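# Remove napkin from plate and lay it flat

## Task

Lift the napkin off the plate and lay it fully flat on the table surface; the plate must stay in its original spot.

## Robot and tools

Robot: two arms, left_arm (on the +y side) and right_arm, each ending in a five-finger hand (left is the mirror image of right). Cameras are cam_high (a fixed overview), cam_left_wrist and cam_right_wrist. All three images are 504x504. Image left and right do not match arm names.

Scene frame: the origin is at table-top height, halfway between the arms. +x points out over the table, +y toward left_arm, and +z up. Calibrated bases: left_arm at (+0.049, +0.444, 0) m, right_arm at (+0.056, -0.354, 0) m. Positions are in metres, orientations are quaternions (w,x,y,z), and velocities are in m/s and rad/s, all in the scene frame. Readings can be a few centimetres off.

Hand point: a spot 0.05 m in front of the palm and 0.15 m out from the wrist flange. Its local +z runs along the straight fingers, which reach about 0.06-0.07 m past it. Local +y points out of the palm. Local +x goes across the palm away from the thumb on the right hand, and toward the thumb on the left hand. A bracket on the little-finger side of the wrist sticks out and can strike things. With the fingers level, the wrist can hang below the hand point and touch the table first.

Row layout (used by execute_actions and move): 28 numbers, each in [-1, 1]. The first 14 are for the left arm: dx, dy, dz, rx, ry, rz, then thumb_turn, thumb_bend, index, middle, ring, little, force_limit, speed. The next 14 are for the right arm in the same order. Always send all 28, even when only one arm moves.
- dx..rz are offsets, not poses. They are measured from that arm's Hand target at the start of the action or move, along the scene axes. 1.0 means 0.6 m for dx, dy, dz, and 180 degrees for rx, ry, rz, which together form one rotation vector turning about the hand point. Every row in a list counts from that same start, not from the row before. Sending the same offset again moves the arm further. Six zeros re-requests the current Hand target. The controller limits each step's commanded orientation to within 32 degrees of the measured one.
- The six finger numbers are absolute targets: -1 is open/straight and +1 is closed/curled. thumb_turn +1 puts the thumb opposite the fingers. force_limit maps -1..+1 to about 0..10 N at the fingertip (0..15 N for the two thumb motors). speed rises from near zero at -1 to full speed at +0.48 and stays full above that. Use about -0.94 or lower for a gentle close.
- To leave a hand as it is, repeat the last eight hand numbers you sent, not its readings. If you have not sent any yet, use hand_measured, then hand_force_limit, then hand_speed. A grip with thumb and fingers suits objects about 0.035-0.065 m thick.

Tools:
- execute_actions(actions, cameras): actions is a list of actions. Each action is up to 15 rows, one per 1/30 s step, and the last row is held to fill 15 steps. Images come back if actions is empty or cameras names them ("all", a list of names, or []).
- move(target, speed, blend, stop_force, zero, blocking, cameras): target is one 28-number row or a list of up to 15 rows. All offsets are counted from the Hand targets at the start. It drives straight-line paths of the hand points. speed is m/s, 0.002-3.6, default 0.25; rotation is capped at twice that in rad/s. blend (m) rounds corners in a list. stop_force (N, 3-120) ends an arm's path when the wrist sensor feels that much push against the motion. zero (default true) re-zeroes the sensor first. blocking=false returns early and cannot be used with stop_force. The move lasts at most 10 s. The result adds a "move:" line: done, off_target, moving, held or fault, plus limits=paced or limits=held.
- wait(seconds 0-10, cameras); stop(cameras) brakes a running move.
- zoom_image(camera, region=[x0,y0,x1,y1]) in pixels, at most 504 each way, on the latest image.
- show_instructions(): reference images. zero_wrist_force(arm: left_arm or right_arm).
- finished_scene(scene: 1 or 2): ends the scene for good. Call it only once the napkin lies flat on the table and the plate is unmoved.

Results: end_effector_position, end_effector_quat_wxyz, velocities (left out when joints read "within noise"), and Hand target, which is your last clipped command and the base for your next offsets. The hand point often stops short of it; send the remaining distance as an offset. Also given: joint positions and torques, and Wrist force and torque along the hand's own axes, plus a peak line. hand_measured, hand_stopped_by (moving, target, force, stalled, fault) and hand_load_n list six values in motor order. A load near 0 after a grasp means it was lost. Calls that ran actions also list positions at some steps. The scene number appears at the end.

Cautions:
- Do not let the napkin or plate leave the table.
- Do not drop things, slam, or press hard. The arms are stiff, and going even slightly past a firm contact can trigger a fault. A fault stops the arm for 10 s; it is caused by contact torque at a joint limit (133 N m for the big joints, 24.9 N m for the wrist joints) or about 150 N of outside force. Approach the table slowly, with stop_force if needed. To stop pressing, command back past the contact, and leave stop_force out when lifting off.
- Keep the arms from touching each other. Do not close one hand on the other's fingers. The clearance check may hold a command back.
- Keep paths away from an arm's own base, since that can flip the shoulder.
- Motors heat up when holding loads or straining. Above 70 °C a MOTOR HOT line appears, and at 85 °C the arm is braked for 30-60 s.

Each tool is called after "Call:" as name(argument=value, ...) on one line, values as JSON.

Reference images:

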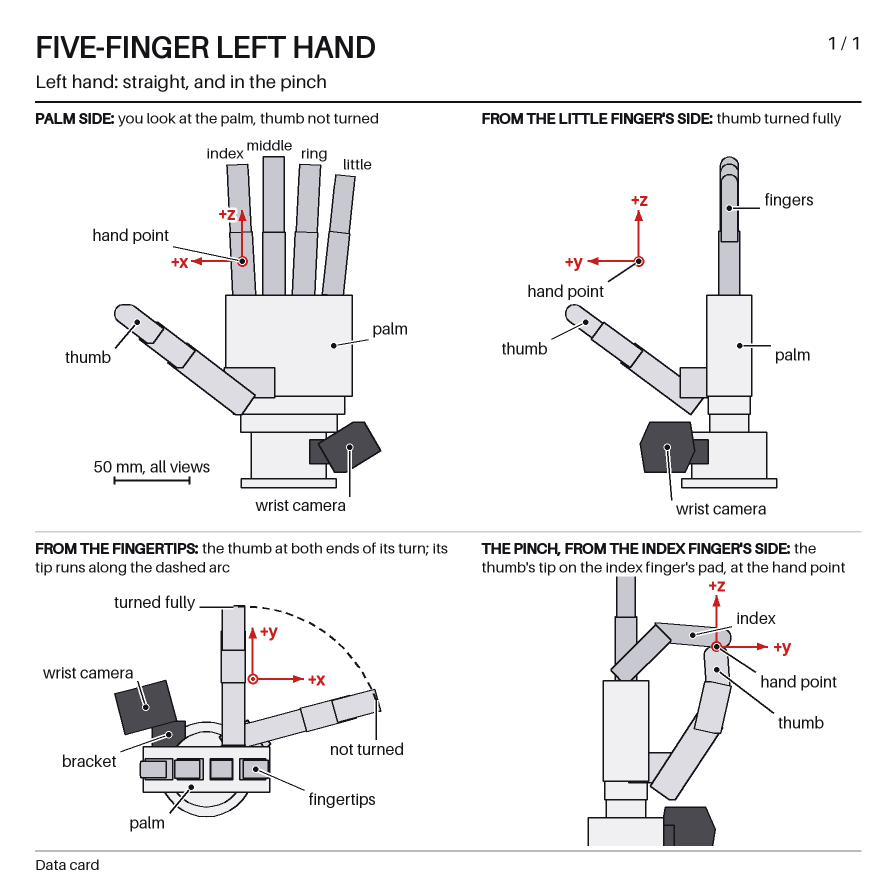

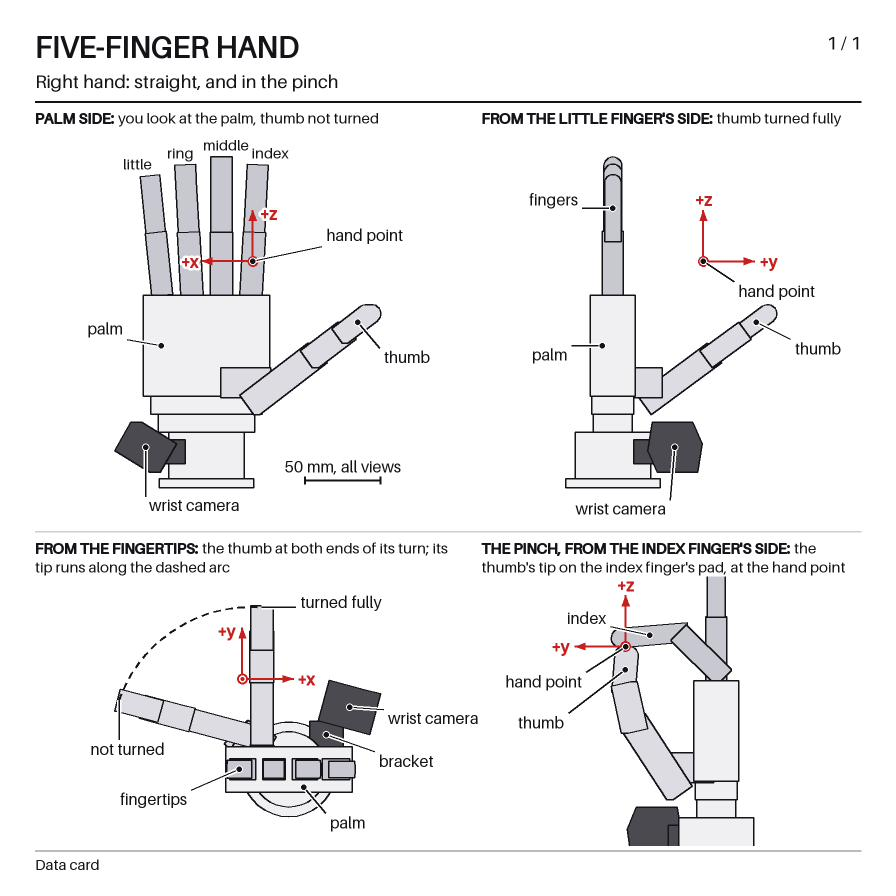

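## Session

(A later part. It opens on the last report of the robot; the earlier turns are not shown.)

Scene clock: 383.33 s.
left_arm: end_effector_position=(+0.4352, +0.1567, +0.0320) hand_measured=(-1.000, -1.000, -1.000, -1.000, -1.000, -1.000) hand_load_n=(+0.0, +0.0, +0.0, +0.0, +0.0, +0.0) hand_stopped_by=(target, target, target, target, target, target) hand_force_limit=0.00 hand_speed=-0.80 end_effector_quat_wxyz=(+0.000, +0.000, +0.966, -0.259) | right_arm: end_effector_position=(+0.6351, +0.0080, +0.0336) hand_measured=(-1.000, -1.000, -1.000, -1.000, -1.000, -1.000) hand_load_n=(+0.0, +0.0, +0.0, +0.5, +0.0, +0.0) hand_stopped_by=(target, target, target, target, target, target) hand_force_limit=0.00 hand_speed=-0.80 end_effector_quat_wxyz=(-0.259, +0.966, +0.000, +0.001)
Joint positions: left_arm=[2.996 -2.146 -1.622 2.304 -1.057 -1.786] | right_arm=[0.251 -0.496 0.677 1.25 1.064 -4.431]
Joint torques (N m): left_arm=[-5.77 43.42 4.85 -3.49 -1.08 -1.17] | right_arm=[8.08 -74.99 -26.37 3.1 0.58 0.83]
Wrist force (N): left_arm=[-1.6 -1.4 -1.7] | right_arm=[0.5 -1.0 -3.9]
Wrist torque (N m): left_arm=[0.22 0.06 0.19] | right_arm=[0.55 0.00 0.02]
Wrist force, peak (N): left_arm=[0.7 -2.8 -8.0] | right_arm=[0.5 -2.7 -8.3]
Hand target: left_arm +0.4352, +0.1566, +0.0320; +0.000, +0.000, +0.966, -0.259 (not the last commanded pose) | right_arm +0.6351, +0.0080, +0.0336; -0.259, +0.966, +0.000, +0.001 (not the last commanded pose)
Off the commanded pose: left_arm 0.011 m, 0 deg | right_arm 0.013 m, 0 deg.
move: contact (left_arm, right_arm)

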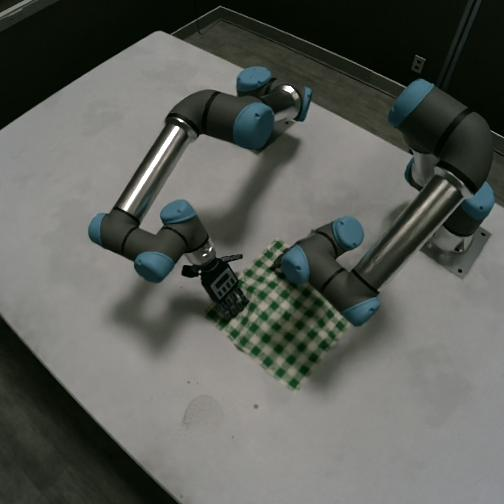

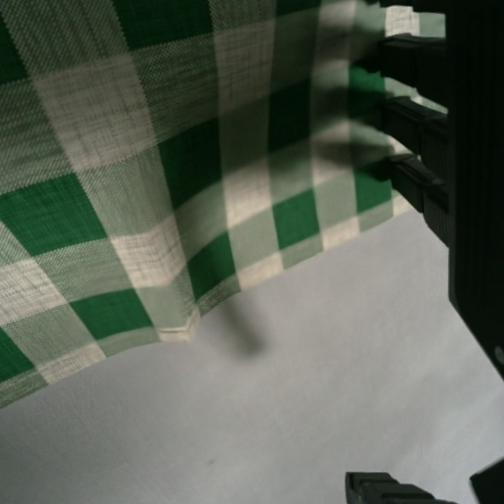

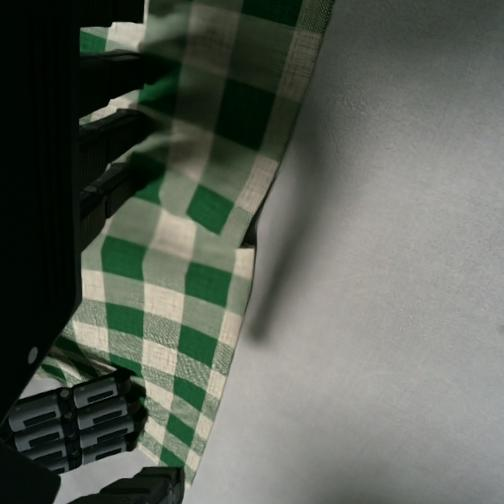

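Call:
move(target=[0,-0.13,-0.0007,0,0,0,-1,-1,-1,-1,-1,-1,0,-0.8,0,-0.13,0,0,0,0,-1,-1,-1,-1,-1,-1,0,-0.8], speed=0.06, cameras=["all"])

Call:
zoom_image(camera="cam_high", region=[170, 180, 370, 380])

Scene clock: 392.63 s.
left_arm: end_effector_position=(+0.4352, +0.0786, +0.0316) hand_measured=(-1.000, -1.000, -1.000, -1.000, -1.000, -1.000) hand_load_n=(-0.5, +0.0, +0.0, +1.0, +0.0, -0.5) hand_stopped_by=(target, target, target, target, target, target) hand_force_limit=0.00 hand_speed=-0.80 end_effector_quat_wxyz=(+0.000, +0.000, +0.966, -0.259) | right_arm: end_effector_position=(+0.6351, -0.0700, +0.0337) hand_measured=(-1.000, -1.000, -1.000, -1.000, -1.000, -1.000) hand_load_n=(+0.0, +0.0, +0.0, +0.0, +0.0, -0.5) hand_stopped_by=(target, target, target, target, target, target) hand_force_limit=0.00 hand_speed=-0.80 end_effector_quat_wxyz=(-0.259, +0.966, +0.000, +0.001)
Joint positions: left_arm=[2.836 -2.215 -1.476 2.314 -1.081 -1.967] | right_arm=[0.132 -0.588 0.873 1.212 1.051 -4.567]
Joint torques (N m): left_arm=[9.82 41.74 2.22 -2.36 -0.14 1.72] | right_arm=[7.55 -47.92 -25.98 1.68 -1.26 1.48]
Wrist force (N): left_arm=[-1.1 -8.5 -9.6] | right_arm=[0.1 0.7 0.3]
Wrist torque (N m): left_arm=[1.17 -0.15 0.35] | right_arm=[0.28 -0.05 -0.05]
Wrist force, peak (N): left_arm=[-1.4 -2.8 -14.2] | right_arm=[0.6 -0.9 -4.1]
Hand target: left_arm +0.4352, +0.0786, +0.0316; +0.000, +0.000, +0.966, -0.259 | right_arm +0.6351, -0.0700, +0.0336; -0.259, +0.966, +0.000, +0.001
Off the commanded pose: left_arm 0.000 m, 0 deg | right_arm 0.000 m, 0 deg.
move: done

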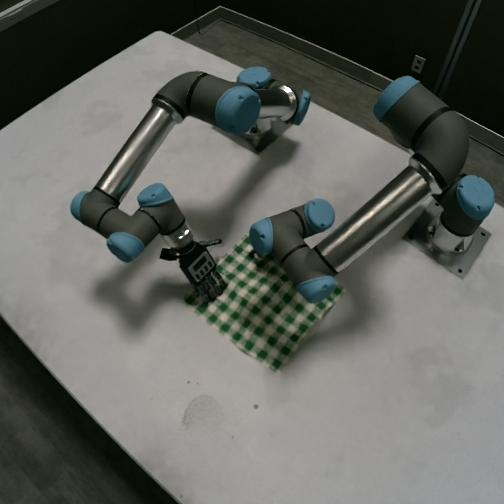

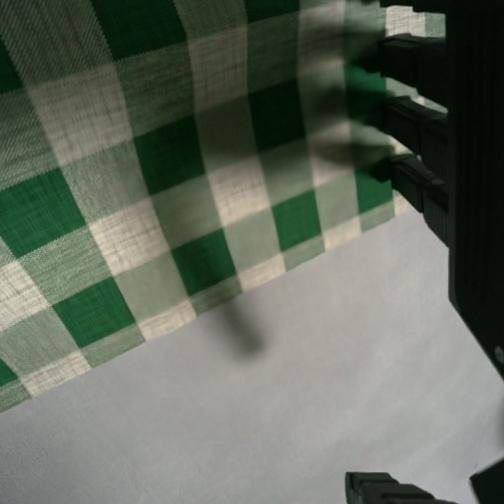

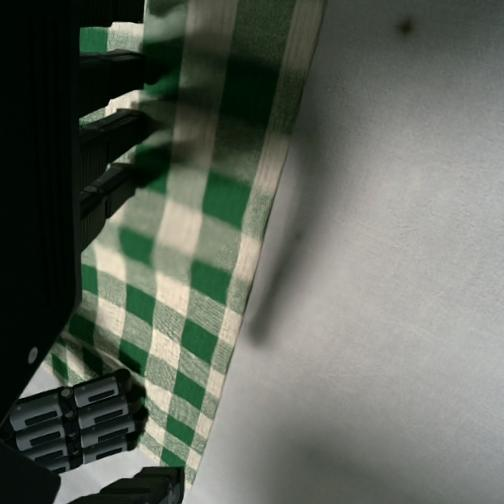

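Scaled by 2.520.

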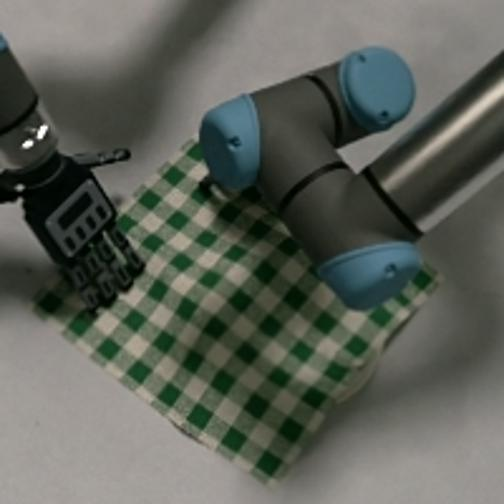

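Call:
move(target=[[0,0,0.0008,0,0,0,-1,-1,-1,-1,-1,-1,0,-0.8,0,0,-0.0012,0,0,0,-1,-1,-1,-1,-1,-1,0,-0.8],[0,-0.15,0.0014,0,0,0,-1,-1,-1,-1,-1,-1,0,-0.8,0,-0.15,-0.002,0,0,0,-1,-1,-1,-1,-1,-1,0,-0.8]], speed=0.06, cameras=["all"])

Call:
zoom_image(camera="cam_high", region=[140, 180, 340, 380])

Scene clock: 402.73 s.
left_arm: end_effector_position=(+0.4352, -0.0113, +0.0324) hand_measured=(-1.000, -1.000, -1.000, -1.000, -1.000, -1.000) hand_load_n=(+0.0, +0.0, +0.0, +0.0, +0.0, +0.0) hand_stopped_by=(target, target, target, target, target, target) hand_force_limit=0.00 hand_speed=-0.80 end_effector_quat_wxyz=(+0.000, +0.000, +0.966, -0.259) | right_arm: end_effector_position=(+0.6351, -0.1600, +0.0325) hand_measured=(-1.000, -1.000, -1.000, -1.000, -1.000, -1.000) hand_load_n=(+0.0, +0.0, +0.0, +1.5, +0.0, +0.0) hand_stopped_by=(target, target, target, target, target, target) hand_force_limit=0.00 hand_speed=-0.80 end_effector_quat_wxyz=(-0.259, +0.966, +0.000, +0.001)
Joint positions: left_arm=[2.679 -2.325 -1.254 2.281 -1.118 -2.139] | right_arm=[-0.013 -0.645 1.009 1.217 1.046 -4.735]
Joint torques (N m): left_arm=[3.41 48.14 12.98 -0.48 2.16 0.7] | right_arm=[3.82 -33.58 -22 -1.36 3.41 0.82]
Wrist force (N): left_arm=[-1.8 0.6 0.2] | right_arm=[-0.1 -7.7 -11.6]
Wrist torque (N m): left_arm=[0.12 0.10 0.12] | right_arm=[1.45 0.14 -0.23]
Wrist force, peak (N): left_arm=[-1.8 -9.0 -9.0] | right_arm=[0.3 -13.6 -12.9]
Hand target: left_arm +0.4352, -0.0114, +0.0324; +0.000, +0.000, +0.966, -0.259 | right_arm +0.6351, -0.1600, +0.0324; -0.259, +0.966, +0.000, +0.001
Off the commanded pose: left_arm 0.000 m, 0 deg | right_arm 0.000 m, 0 deg.
move: done

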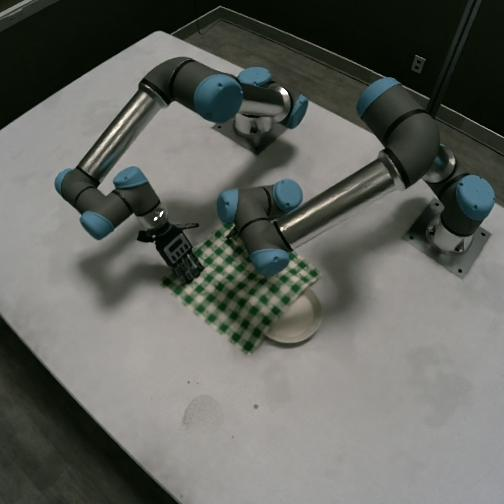

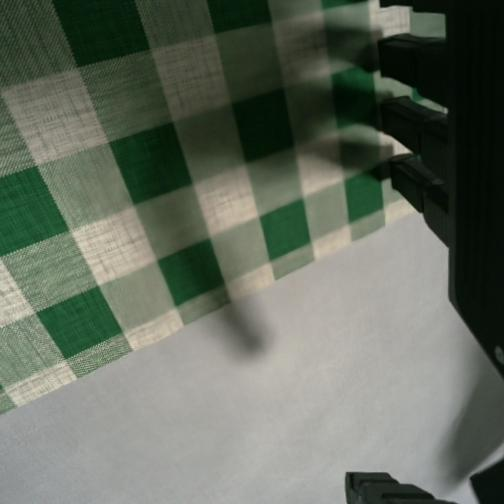

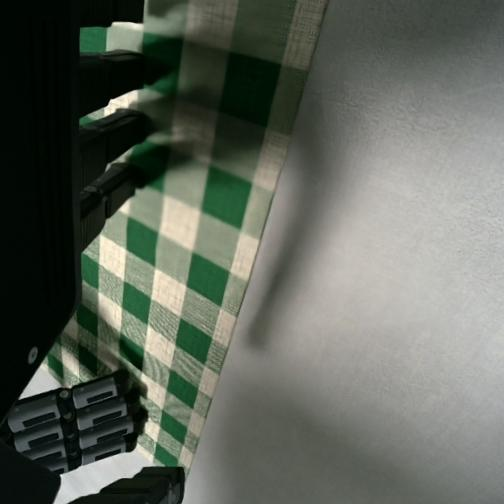

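Scaled by 2.520.

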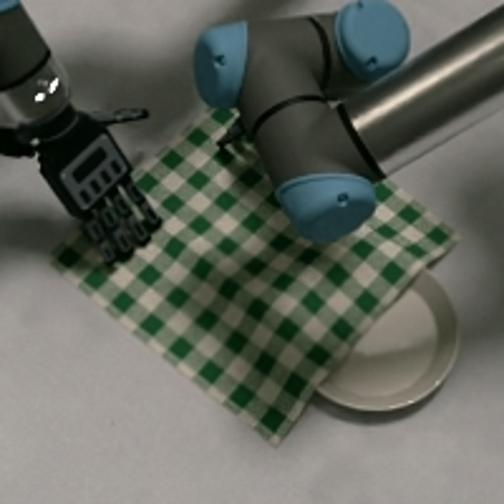

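Call:
move(target=[[0,0,-0.0007,0,0,0,-1,-1,-1,-1,-1,-1,0,-0.8,0,0,0.0004,0,0,0,-1,-1,-1,-1,-1,-1,0,-0.8],[0,-0.17,-0.0003,0,0,0,-1,-1,-1,-1,-1,-1,0,-0.8,0,-0.17,0.0006,0,0,0,-1,-1,-1,-1,-1,-1,0,-0.8]], speed=0.06, cameras=["all"])

Call:
zoom_image(camera="cam_high", region=[120, 150, 340, 370])

Scene clock: 413.53 s.
left_arm: end_effector_position=(+0.4351, -0.1134, +0.0322) hand_measured=(-1.000, -1.000, -1.000, -1.000, -1.000, -1.000) hand_load_n=(+0.0, +0.0, +0.0, +0.5, +0.0, +0.0) hand_stopped_by=(target, target, target, target, target, target) hand_force_limit=0.00 hand_speed=-0.80 end_effector_quat_wxyz=(+0.000, +0.000, +0.966, -0.259) | right_arm: end_effector_position=(+0.6350, -0.2620, +0.0327) hand_measured=(-1.000, -1.000, -1.000, -1.000, -1.000, -1.000) hand_load_n=(+0.0, +0.0, +0.0, +0.5, +0.0, -0.5) hand_stopped_by=(target, target, target, target, target, target) hand_force_limit=0.00 hand_speed=-0.80 end_effector_quat_wxyz=(-0.259, +0.966, +0.000, +0.001)
Joint positions: left_arm=[2.533 -2.503 -0.906 2.175 -1.161 -2.292] | right_arm=[-0.182 -0.666 1.076 1.268 1.056 -4.929]
Joint torques (N m): left_arm=[7.74 47.86 18.16 -0.9 1.18 0.85] | right_arm=[6.49 -61.75 -23.35 -0.24 -0.92 0.53]
Wrist force (N): left_arm=[-1.5 -3.6 -2.7] | right_arm=[1.0 -1.3 -8.5]
Wrist torque (N m): left_arm=[0.42 0.01 0.27] | right_arm=[0.98 0.10 -0.01]
Wrist force, peak (N): left_arm=[-1.7 -0.6 -8.0] | right_arm=[-0.3 -9.3 -16.5]
Hand target: left_arm +0.4352, -0.1134, +0.0322; +0.000, +0.000, +0.966, -0.259 | right_arm +0.6351, -0.2620, +0.0327; -0.259, +0.966, +0.000, +0.001
Off the commanded pose: left_arm 0.000 m, 0 deg | right_arm 0.000 m, 0 deg.
move: done

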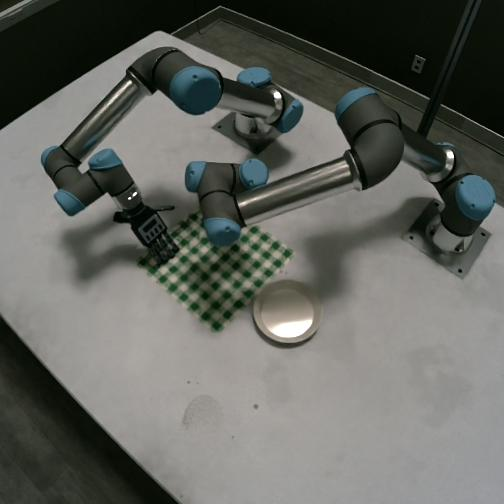

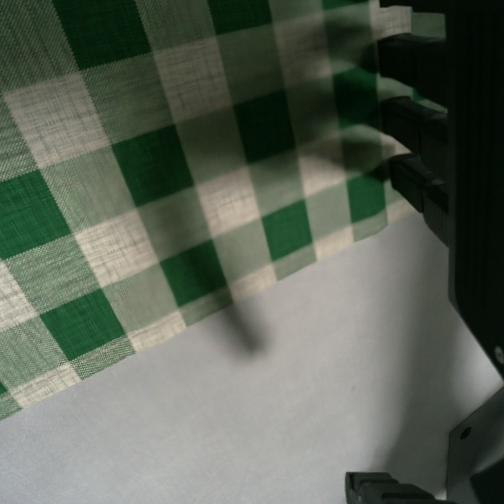

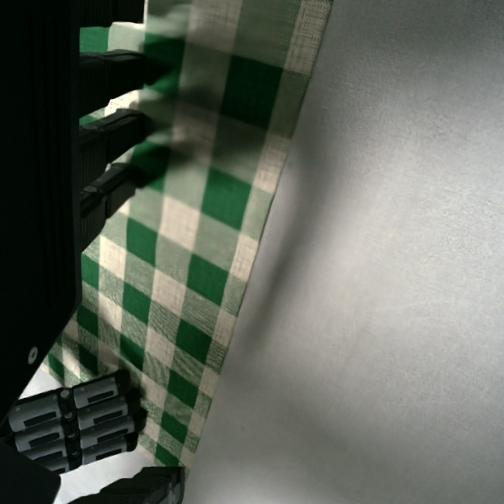

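Scaled by 2.291.

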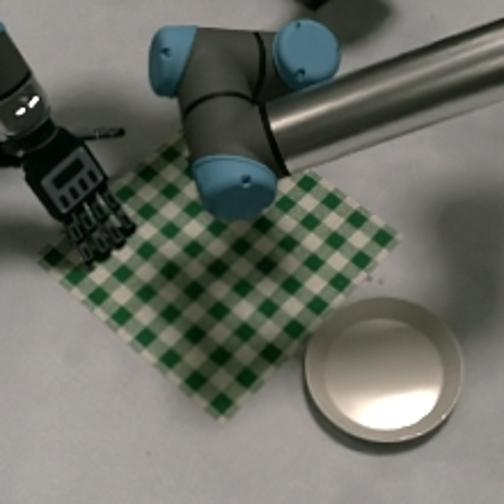

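Call:
move(target=[[0,-0.085,-0.0002,0,0,0,-1,-1,-1,-1,-1,-1,0,-0.8,0,-0.085,0.0003,0,0,0,-1,-1,-1,-1,-1,-1,0,-0.8],[0,-0.085,0.05,0,0,0,-1,-1,-1,-1,-1,-1,0,-0.8,0,-0.085,0.05,0,0,0,-1,-1,-1,-1,-1,-1,0,-0.8]], speed=[0.06,0.05], cameras=["all"])

Scene clock: 421.97 s.
left_arm: end_effector_position=(+0.4352, -0.1644, +0.0624) hand_measured=(-1.000, -1.000, -1.000, -1.000, -1.000, -1.000) hand_load_n=(+0.0, +0.0, +0.0, +0.0, -0.5, +0.0) hand_stopped_by=(target, target, target, target, target, target) hand_force_limit=0.00 hand_speed=-0.80 end_effector_quat_wxyz=(+0.000, +0.000, +0.966, -0.259) | right_arm: end_effector_position=(+0.6352, -0.3130, +0.0629) hand_measured=(-1.000, -1.000, -1.000, -1.000, -1.000, -1.000) hand_load_n=(+0.0, +0.0, +0.0, +0.0, +0.0, +0.0) hand_stopped_by=(target, target, target, target, target, target) hand_force_limit=0.00 hand_speed=-0.80 end_effector_quat_wxyz=(-0.259, +0.966, +0.000, +0.001)
Joint positions: left_arm=[2.472 -2.618 -0.602 2.01 -1.182 -2.354] | right_arm=[-0.266 -0.693 1.056 1.36 1.067 -5.024]
Joint torques (N m): left_arm=[8.55 48.98 10.35 0.08 1.67 -0.44] | right_arm=[8.77 -38.03 -6.35 0.45 -1.98 -1.49]
Wrist force (N): left_arm=[-1.4 0.4 1.0] | right_arm=[-0.3 0.9 0.3]
Wrist torque (N m): left_arm=[0.03 0.09 0.20] | right_arm=[0.26 0.03 -0.03]
Wrist force, peak (N): left_arm=[-1.4 -2.2 -9.4] | right_arm=[-0.6 -1.4 -8.6]
Hand target: left_arm +0.4352, -0.1644, +0.0622; +0.000, +0.000, +0.966, -0.259 | right_arm +0.6351, -0.3130, +0.0627; -0.259, +0.966, +0.000, +0.001
Off the commanded pose: left_arm 0.000 m, 0 deg | right_arm 0.000 m, 0 deg.
move: done

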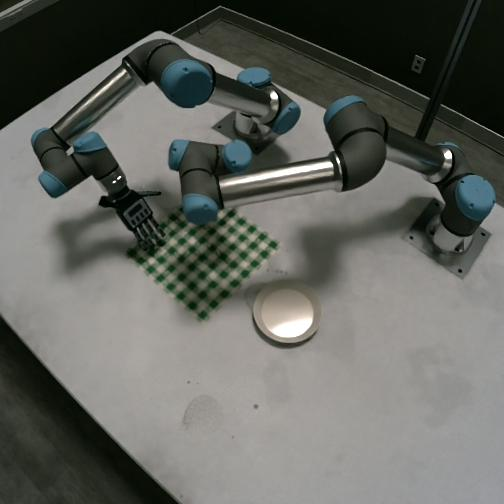

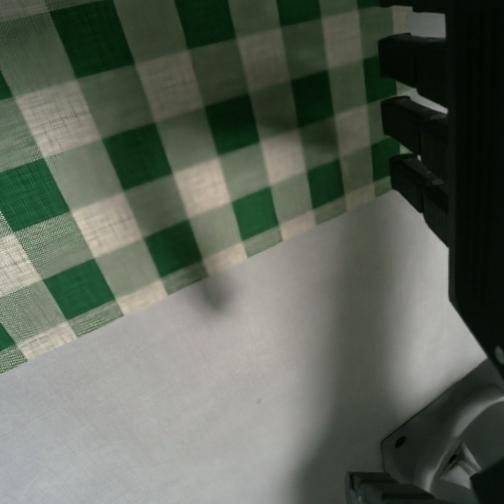

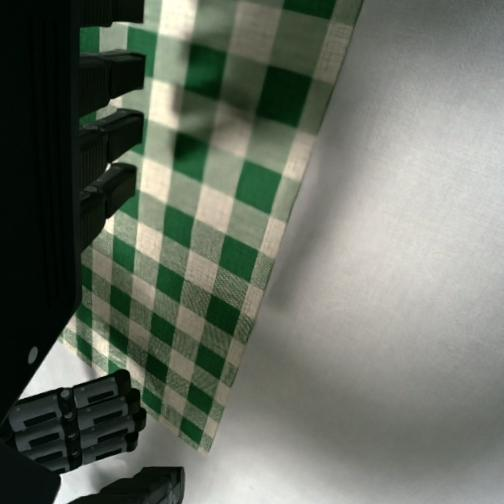

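Call:
move(target=[[0,0,0.2,0,0,0,-1,-1,-1,-1,-1,-1,0,-0.8,0,0,0.2,0,0,0,-1,-1,-1,-1,-1,-1,0,-0.8],[-0.05,0.75,0.35,0,0,0,-1,-1,-1,-1,-1,-1,0,-0.8,-0.1,-0.2,0.3,0,0,0,-1,-1,-1,-1,-1,-1,0,-0.8]], speed=0.35, blend=0.03, cameras=["all"])

Call:
zoom_image(camera="cam_high", region=[110, 150, 340, 380])

Scene clock: 432.03 s.
left_arm: end_effector_position=(+0.4052, +0.2856, +0.2722) hand_measured=(-1.000, -1.000, -1.000, -1.000, -1.000, -1.000) hand_load_n=(+0.0, +0.0, +0.0, +0.0, +0.0, +0.0) hand_stopped_by=(target, target, target, target, target, target) hand_force_limit=0.00 hand_speed=-0.80 end_effector_quat_wxyz=(+0.000, +0.000, +0.966, -0.259) end_effector_velocity=(+0.000, +0.002, +0.000) end_effector_angular_velocity=(+0.000, -0.001, -0.001) | right_arm: end_effector_position=(+0.5751, -0.4329, +0.2428) hand_measured=(-1.000, -1.000, -1.000, -1.000, -1.000, -1.000) hand_load_n=(+0.0, +0.0, +0.0, +0.0, +0.0, +0.0) hand_stopped_by=(target, target, target, target, target, target) hand_force_limit=0.00 hand_speed=-0.80 end_effector_quat_wxyz=(-0.259, +0.966, +0.000, +0.001)
Joint positions: left_arm=[3.308 -1.776 -1.537 1.67 -1.051 -1.427] | right_arm=[-0.499 -0.914 1.007 1.75 1.117 -5.281]
Joint velocities: left_arm=[0.004 0.001 0 -0.002 0 0.006] | right_arm=[within noise]
Joint torques (N m): left_arm=[8.79 32.84 23.12 -4.11 1.42 1.43] | right_arm=[0.44 -35.04 -26.67 1.75 -2.25 -0.11]
Wrist force (N): left_arm=[-1.5 1.1 0.8] | right_arm=[-0.1 1.4 0.5]
Wrist torque (N m): left_arm=[0.14 0.06 0.19] | right_arm=[0.35 -0.02 -0.01]
Wrist force, peak (N): left_arm=[-1.4 1.8 3.3] | right_arm=[-0.1 2.7 2.4]
Hand target: left_arm +0.4052, +0.2856, +0.2722; +0.000, +0.000, +0.966, -0.259 | right_arm +0.5751, -0.4330, +0.2427; -0.259, +0.966, +0.000, +0.001
Off the commanded pose: left_arm 0.000 m, 0 deg | right_arm 0.000 m, 0 deg.
move: done

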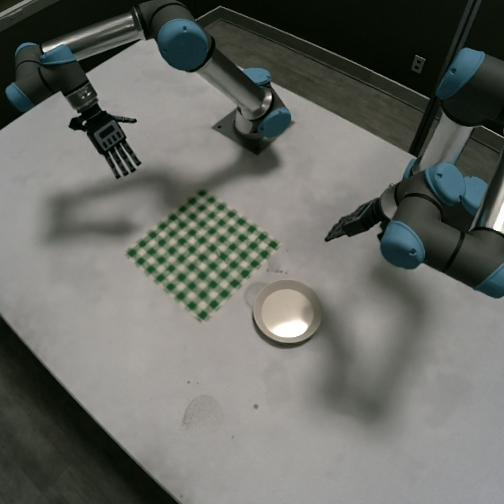

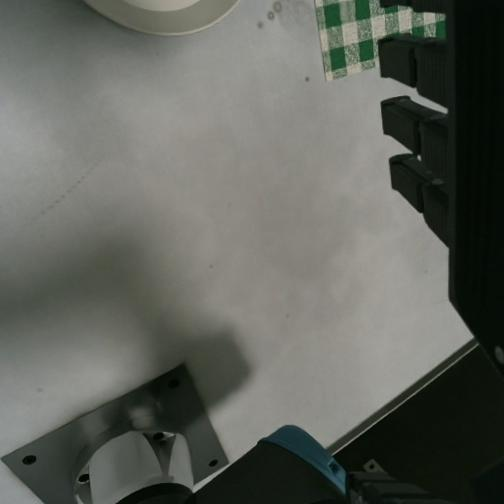

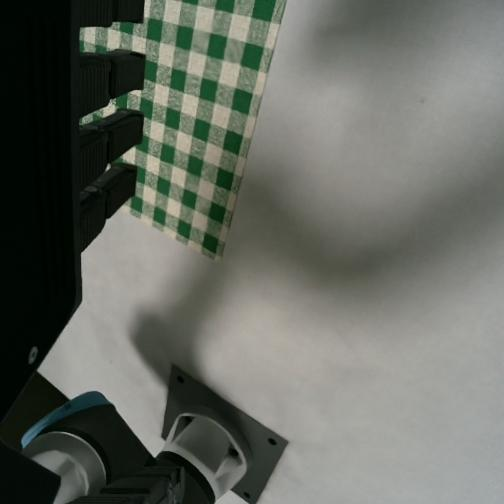

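Scaled by 2.191.

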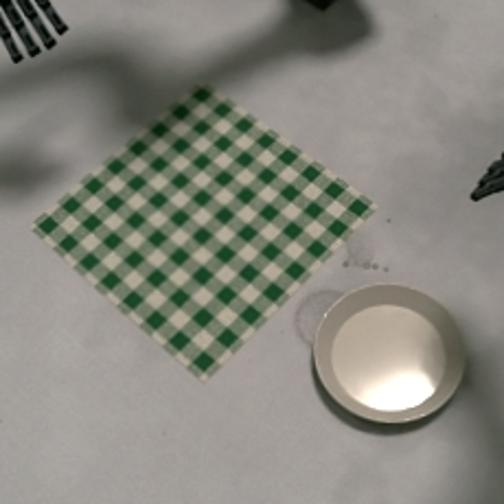

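Call:
finished_scene(scene=1)

The scene is finished: the task was done.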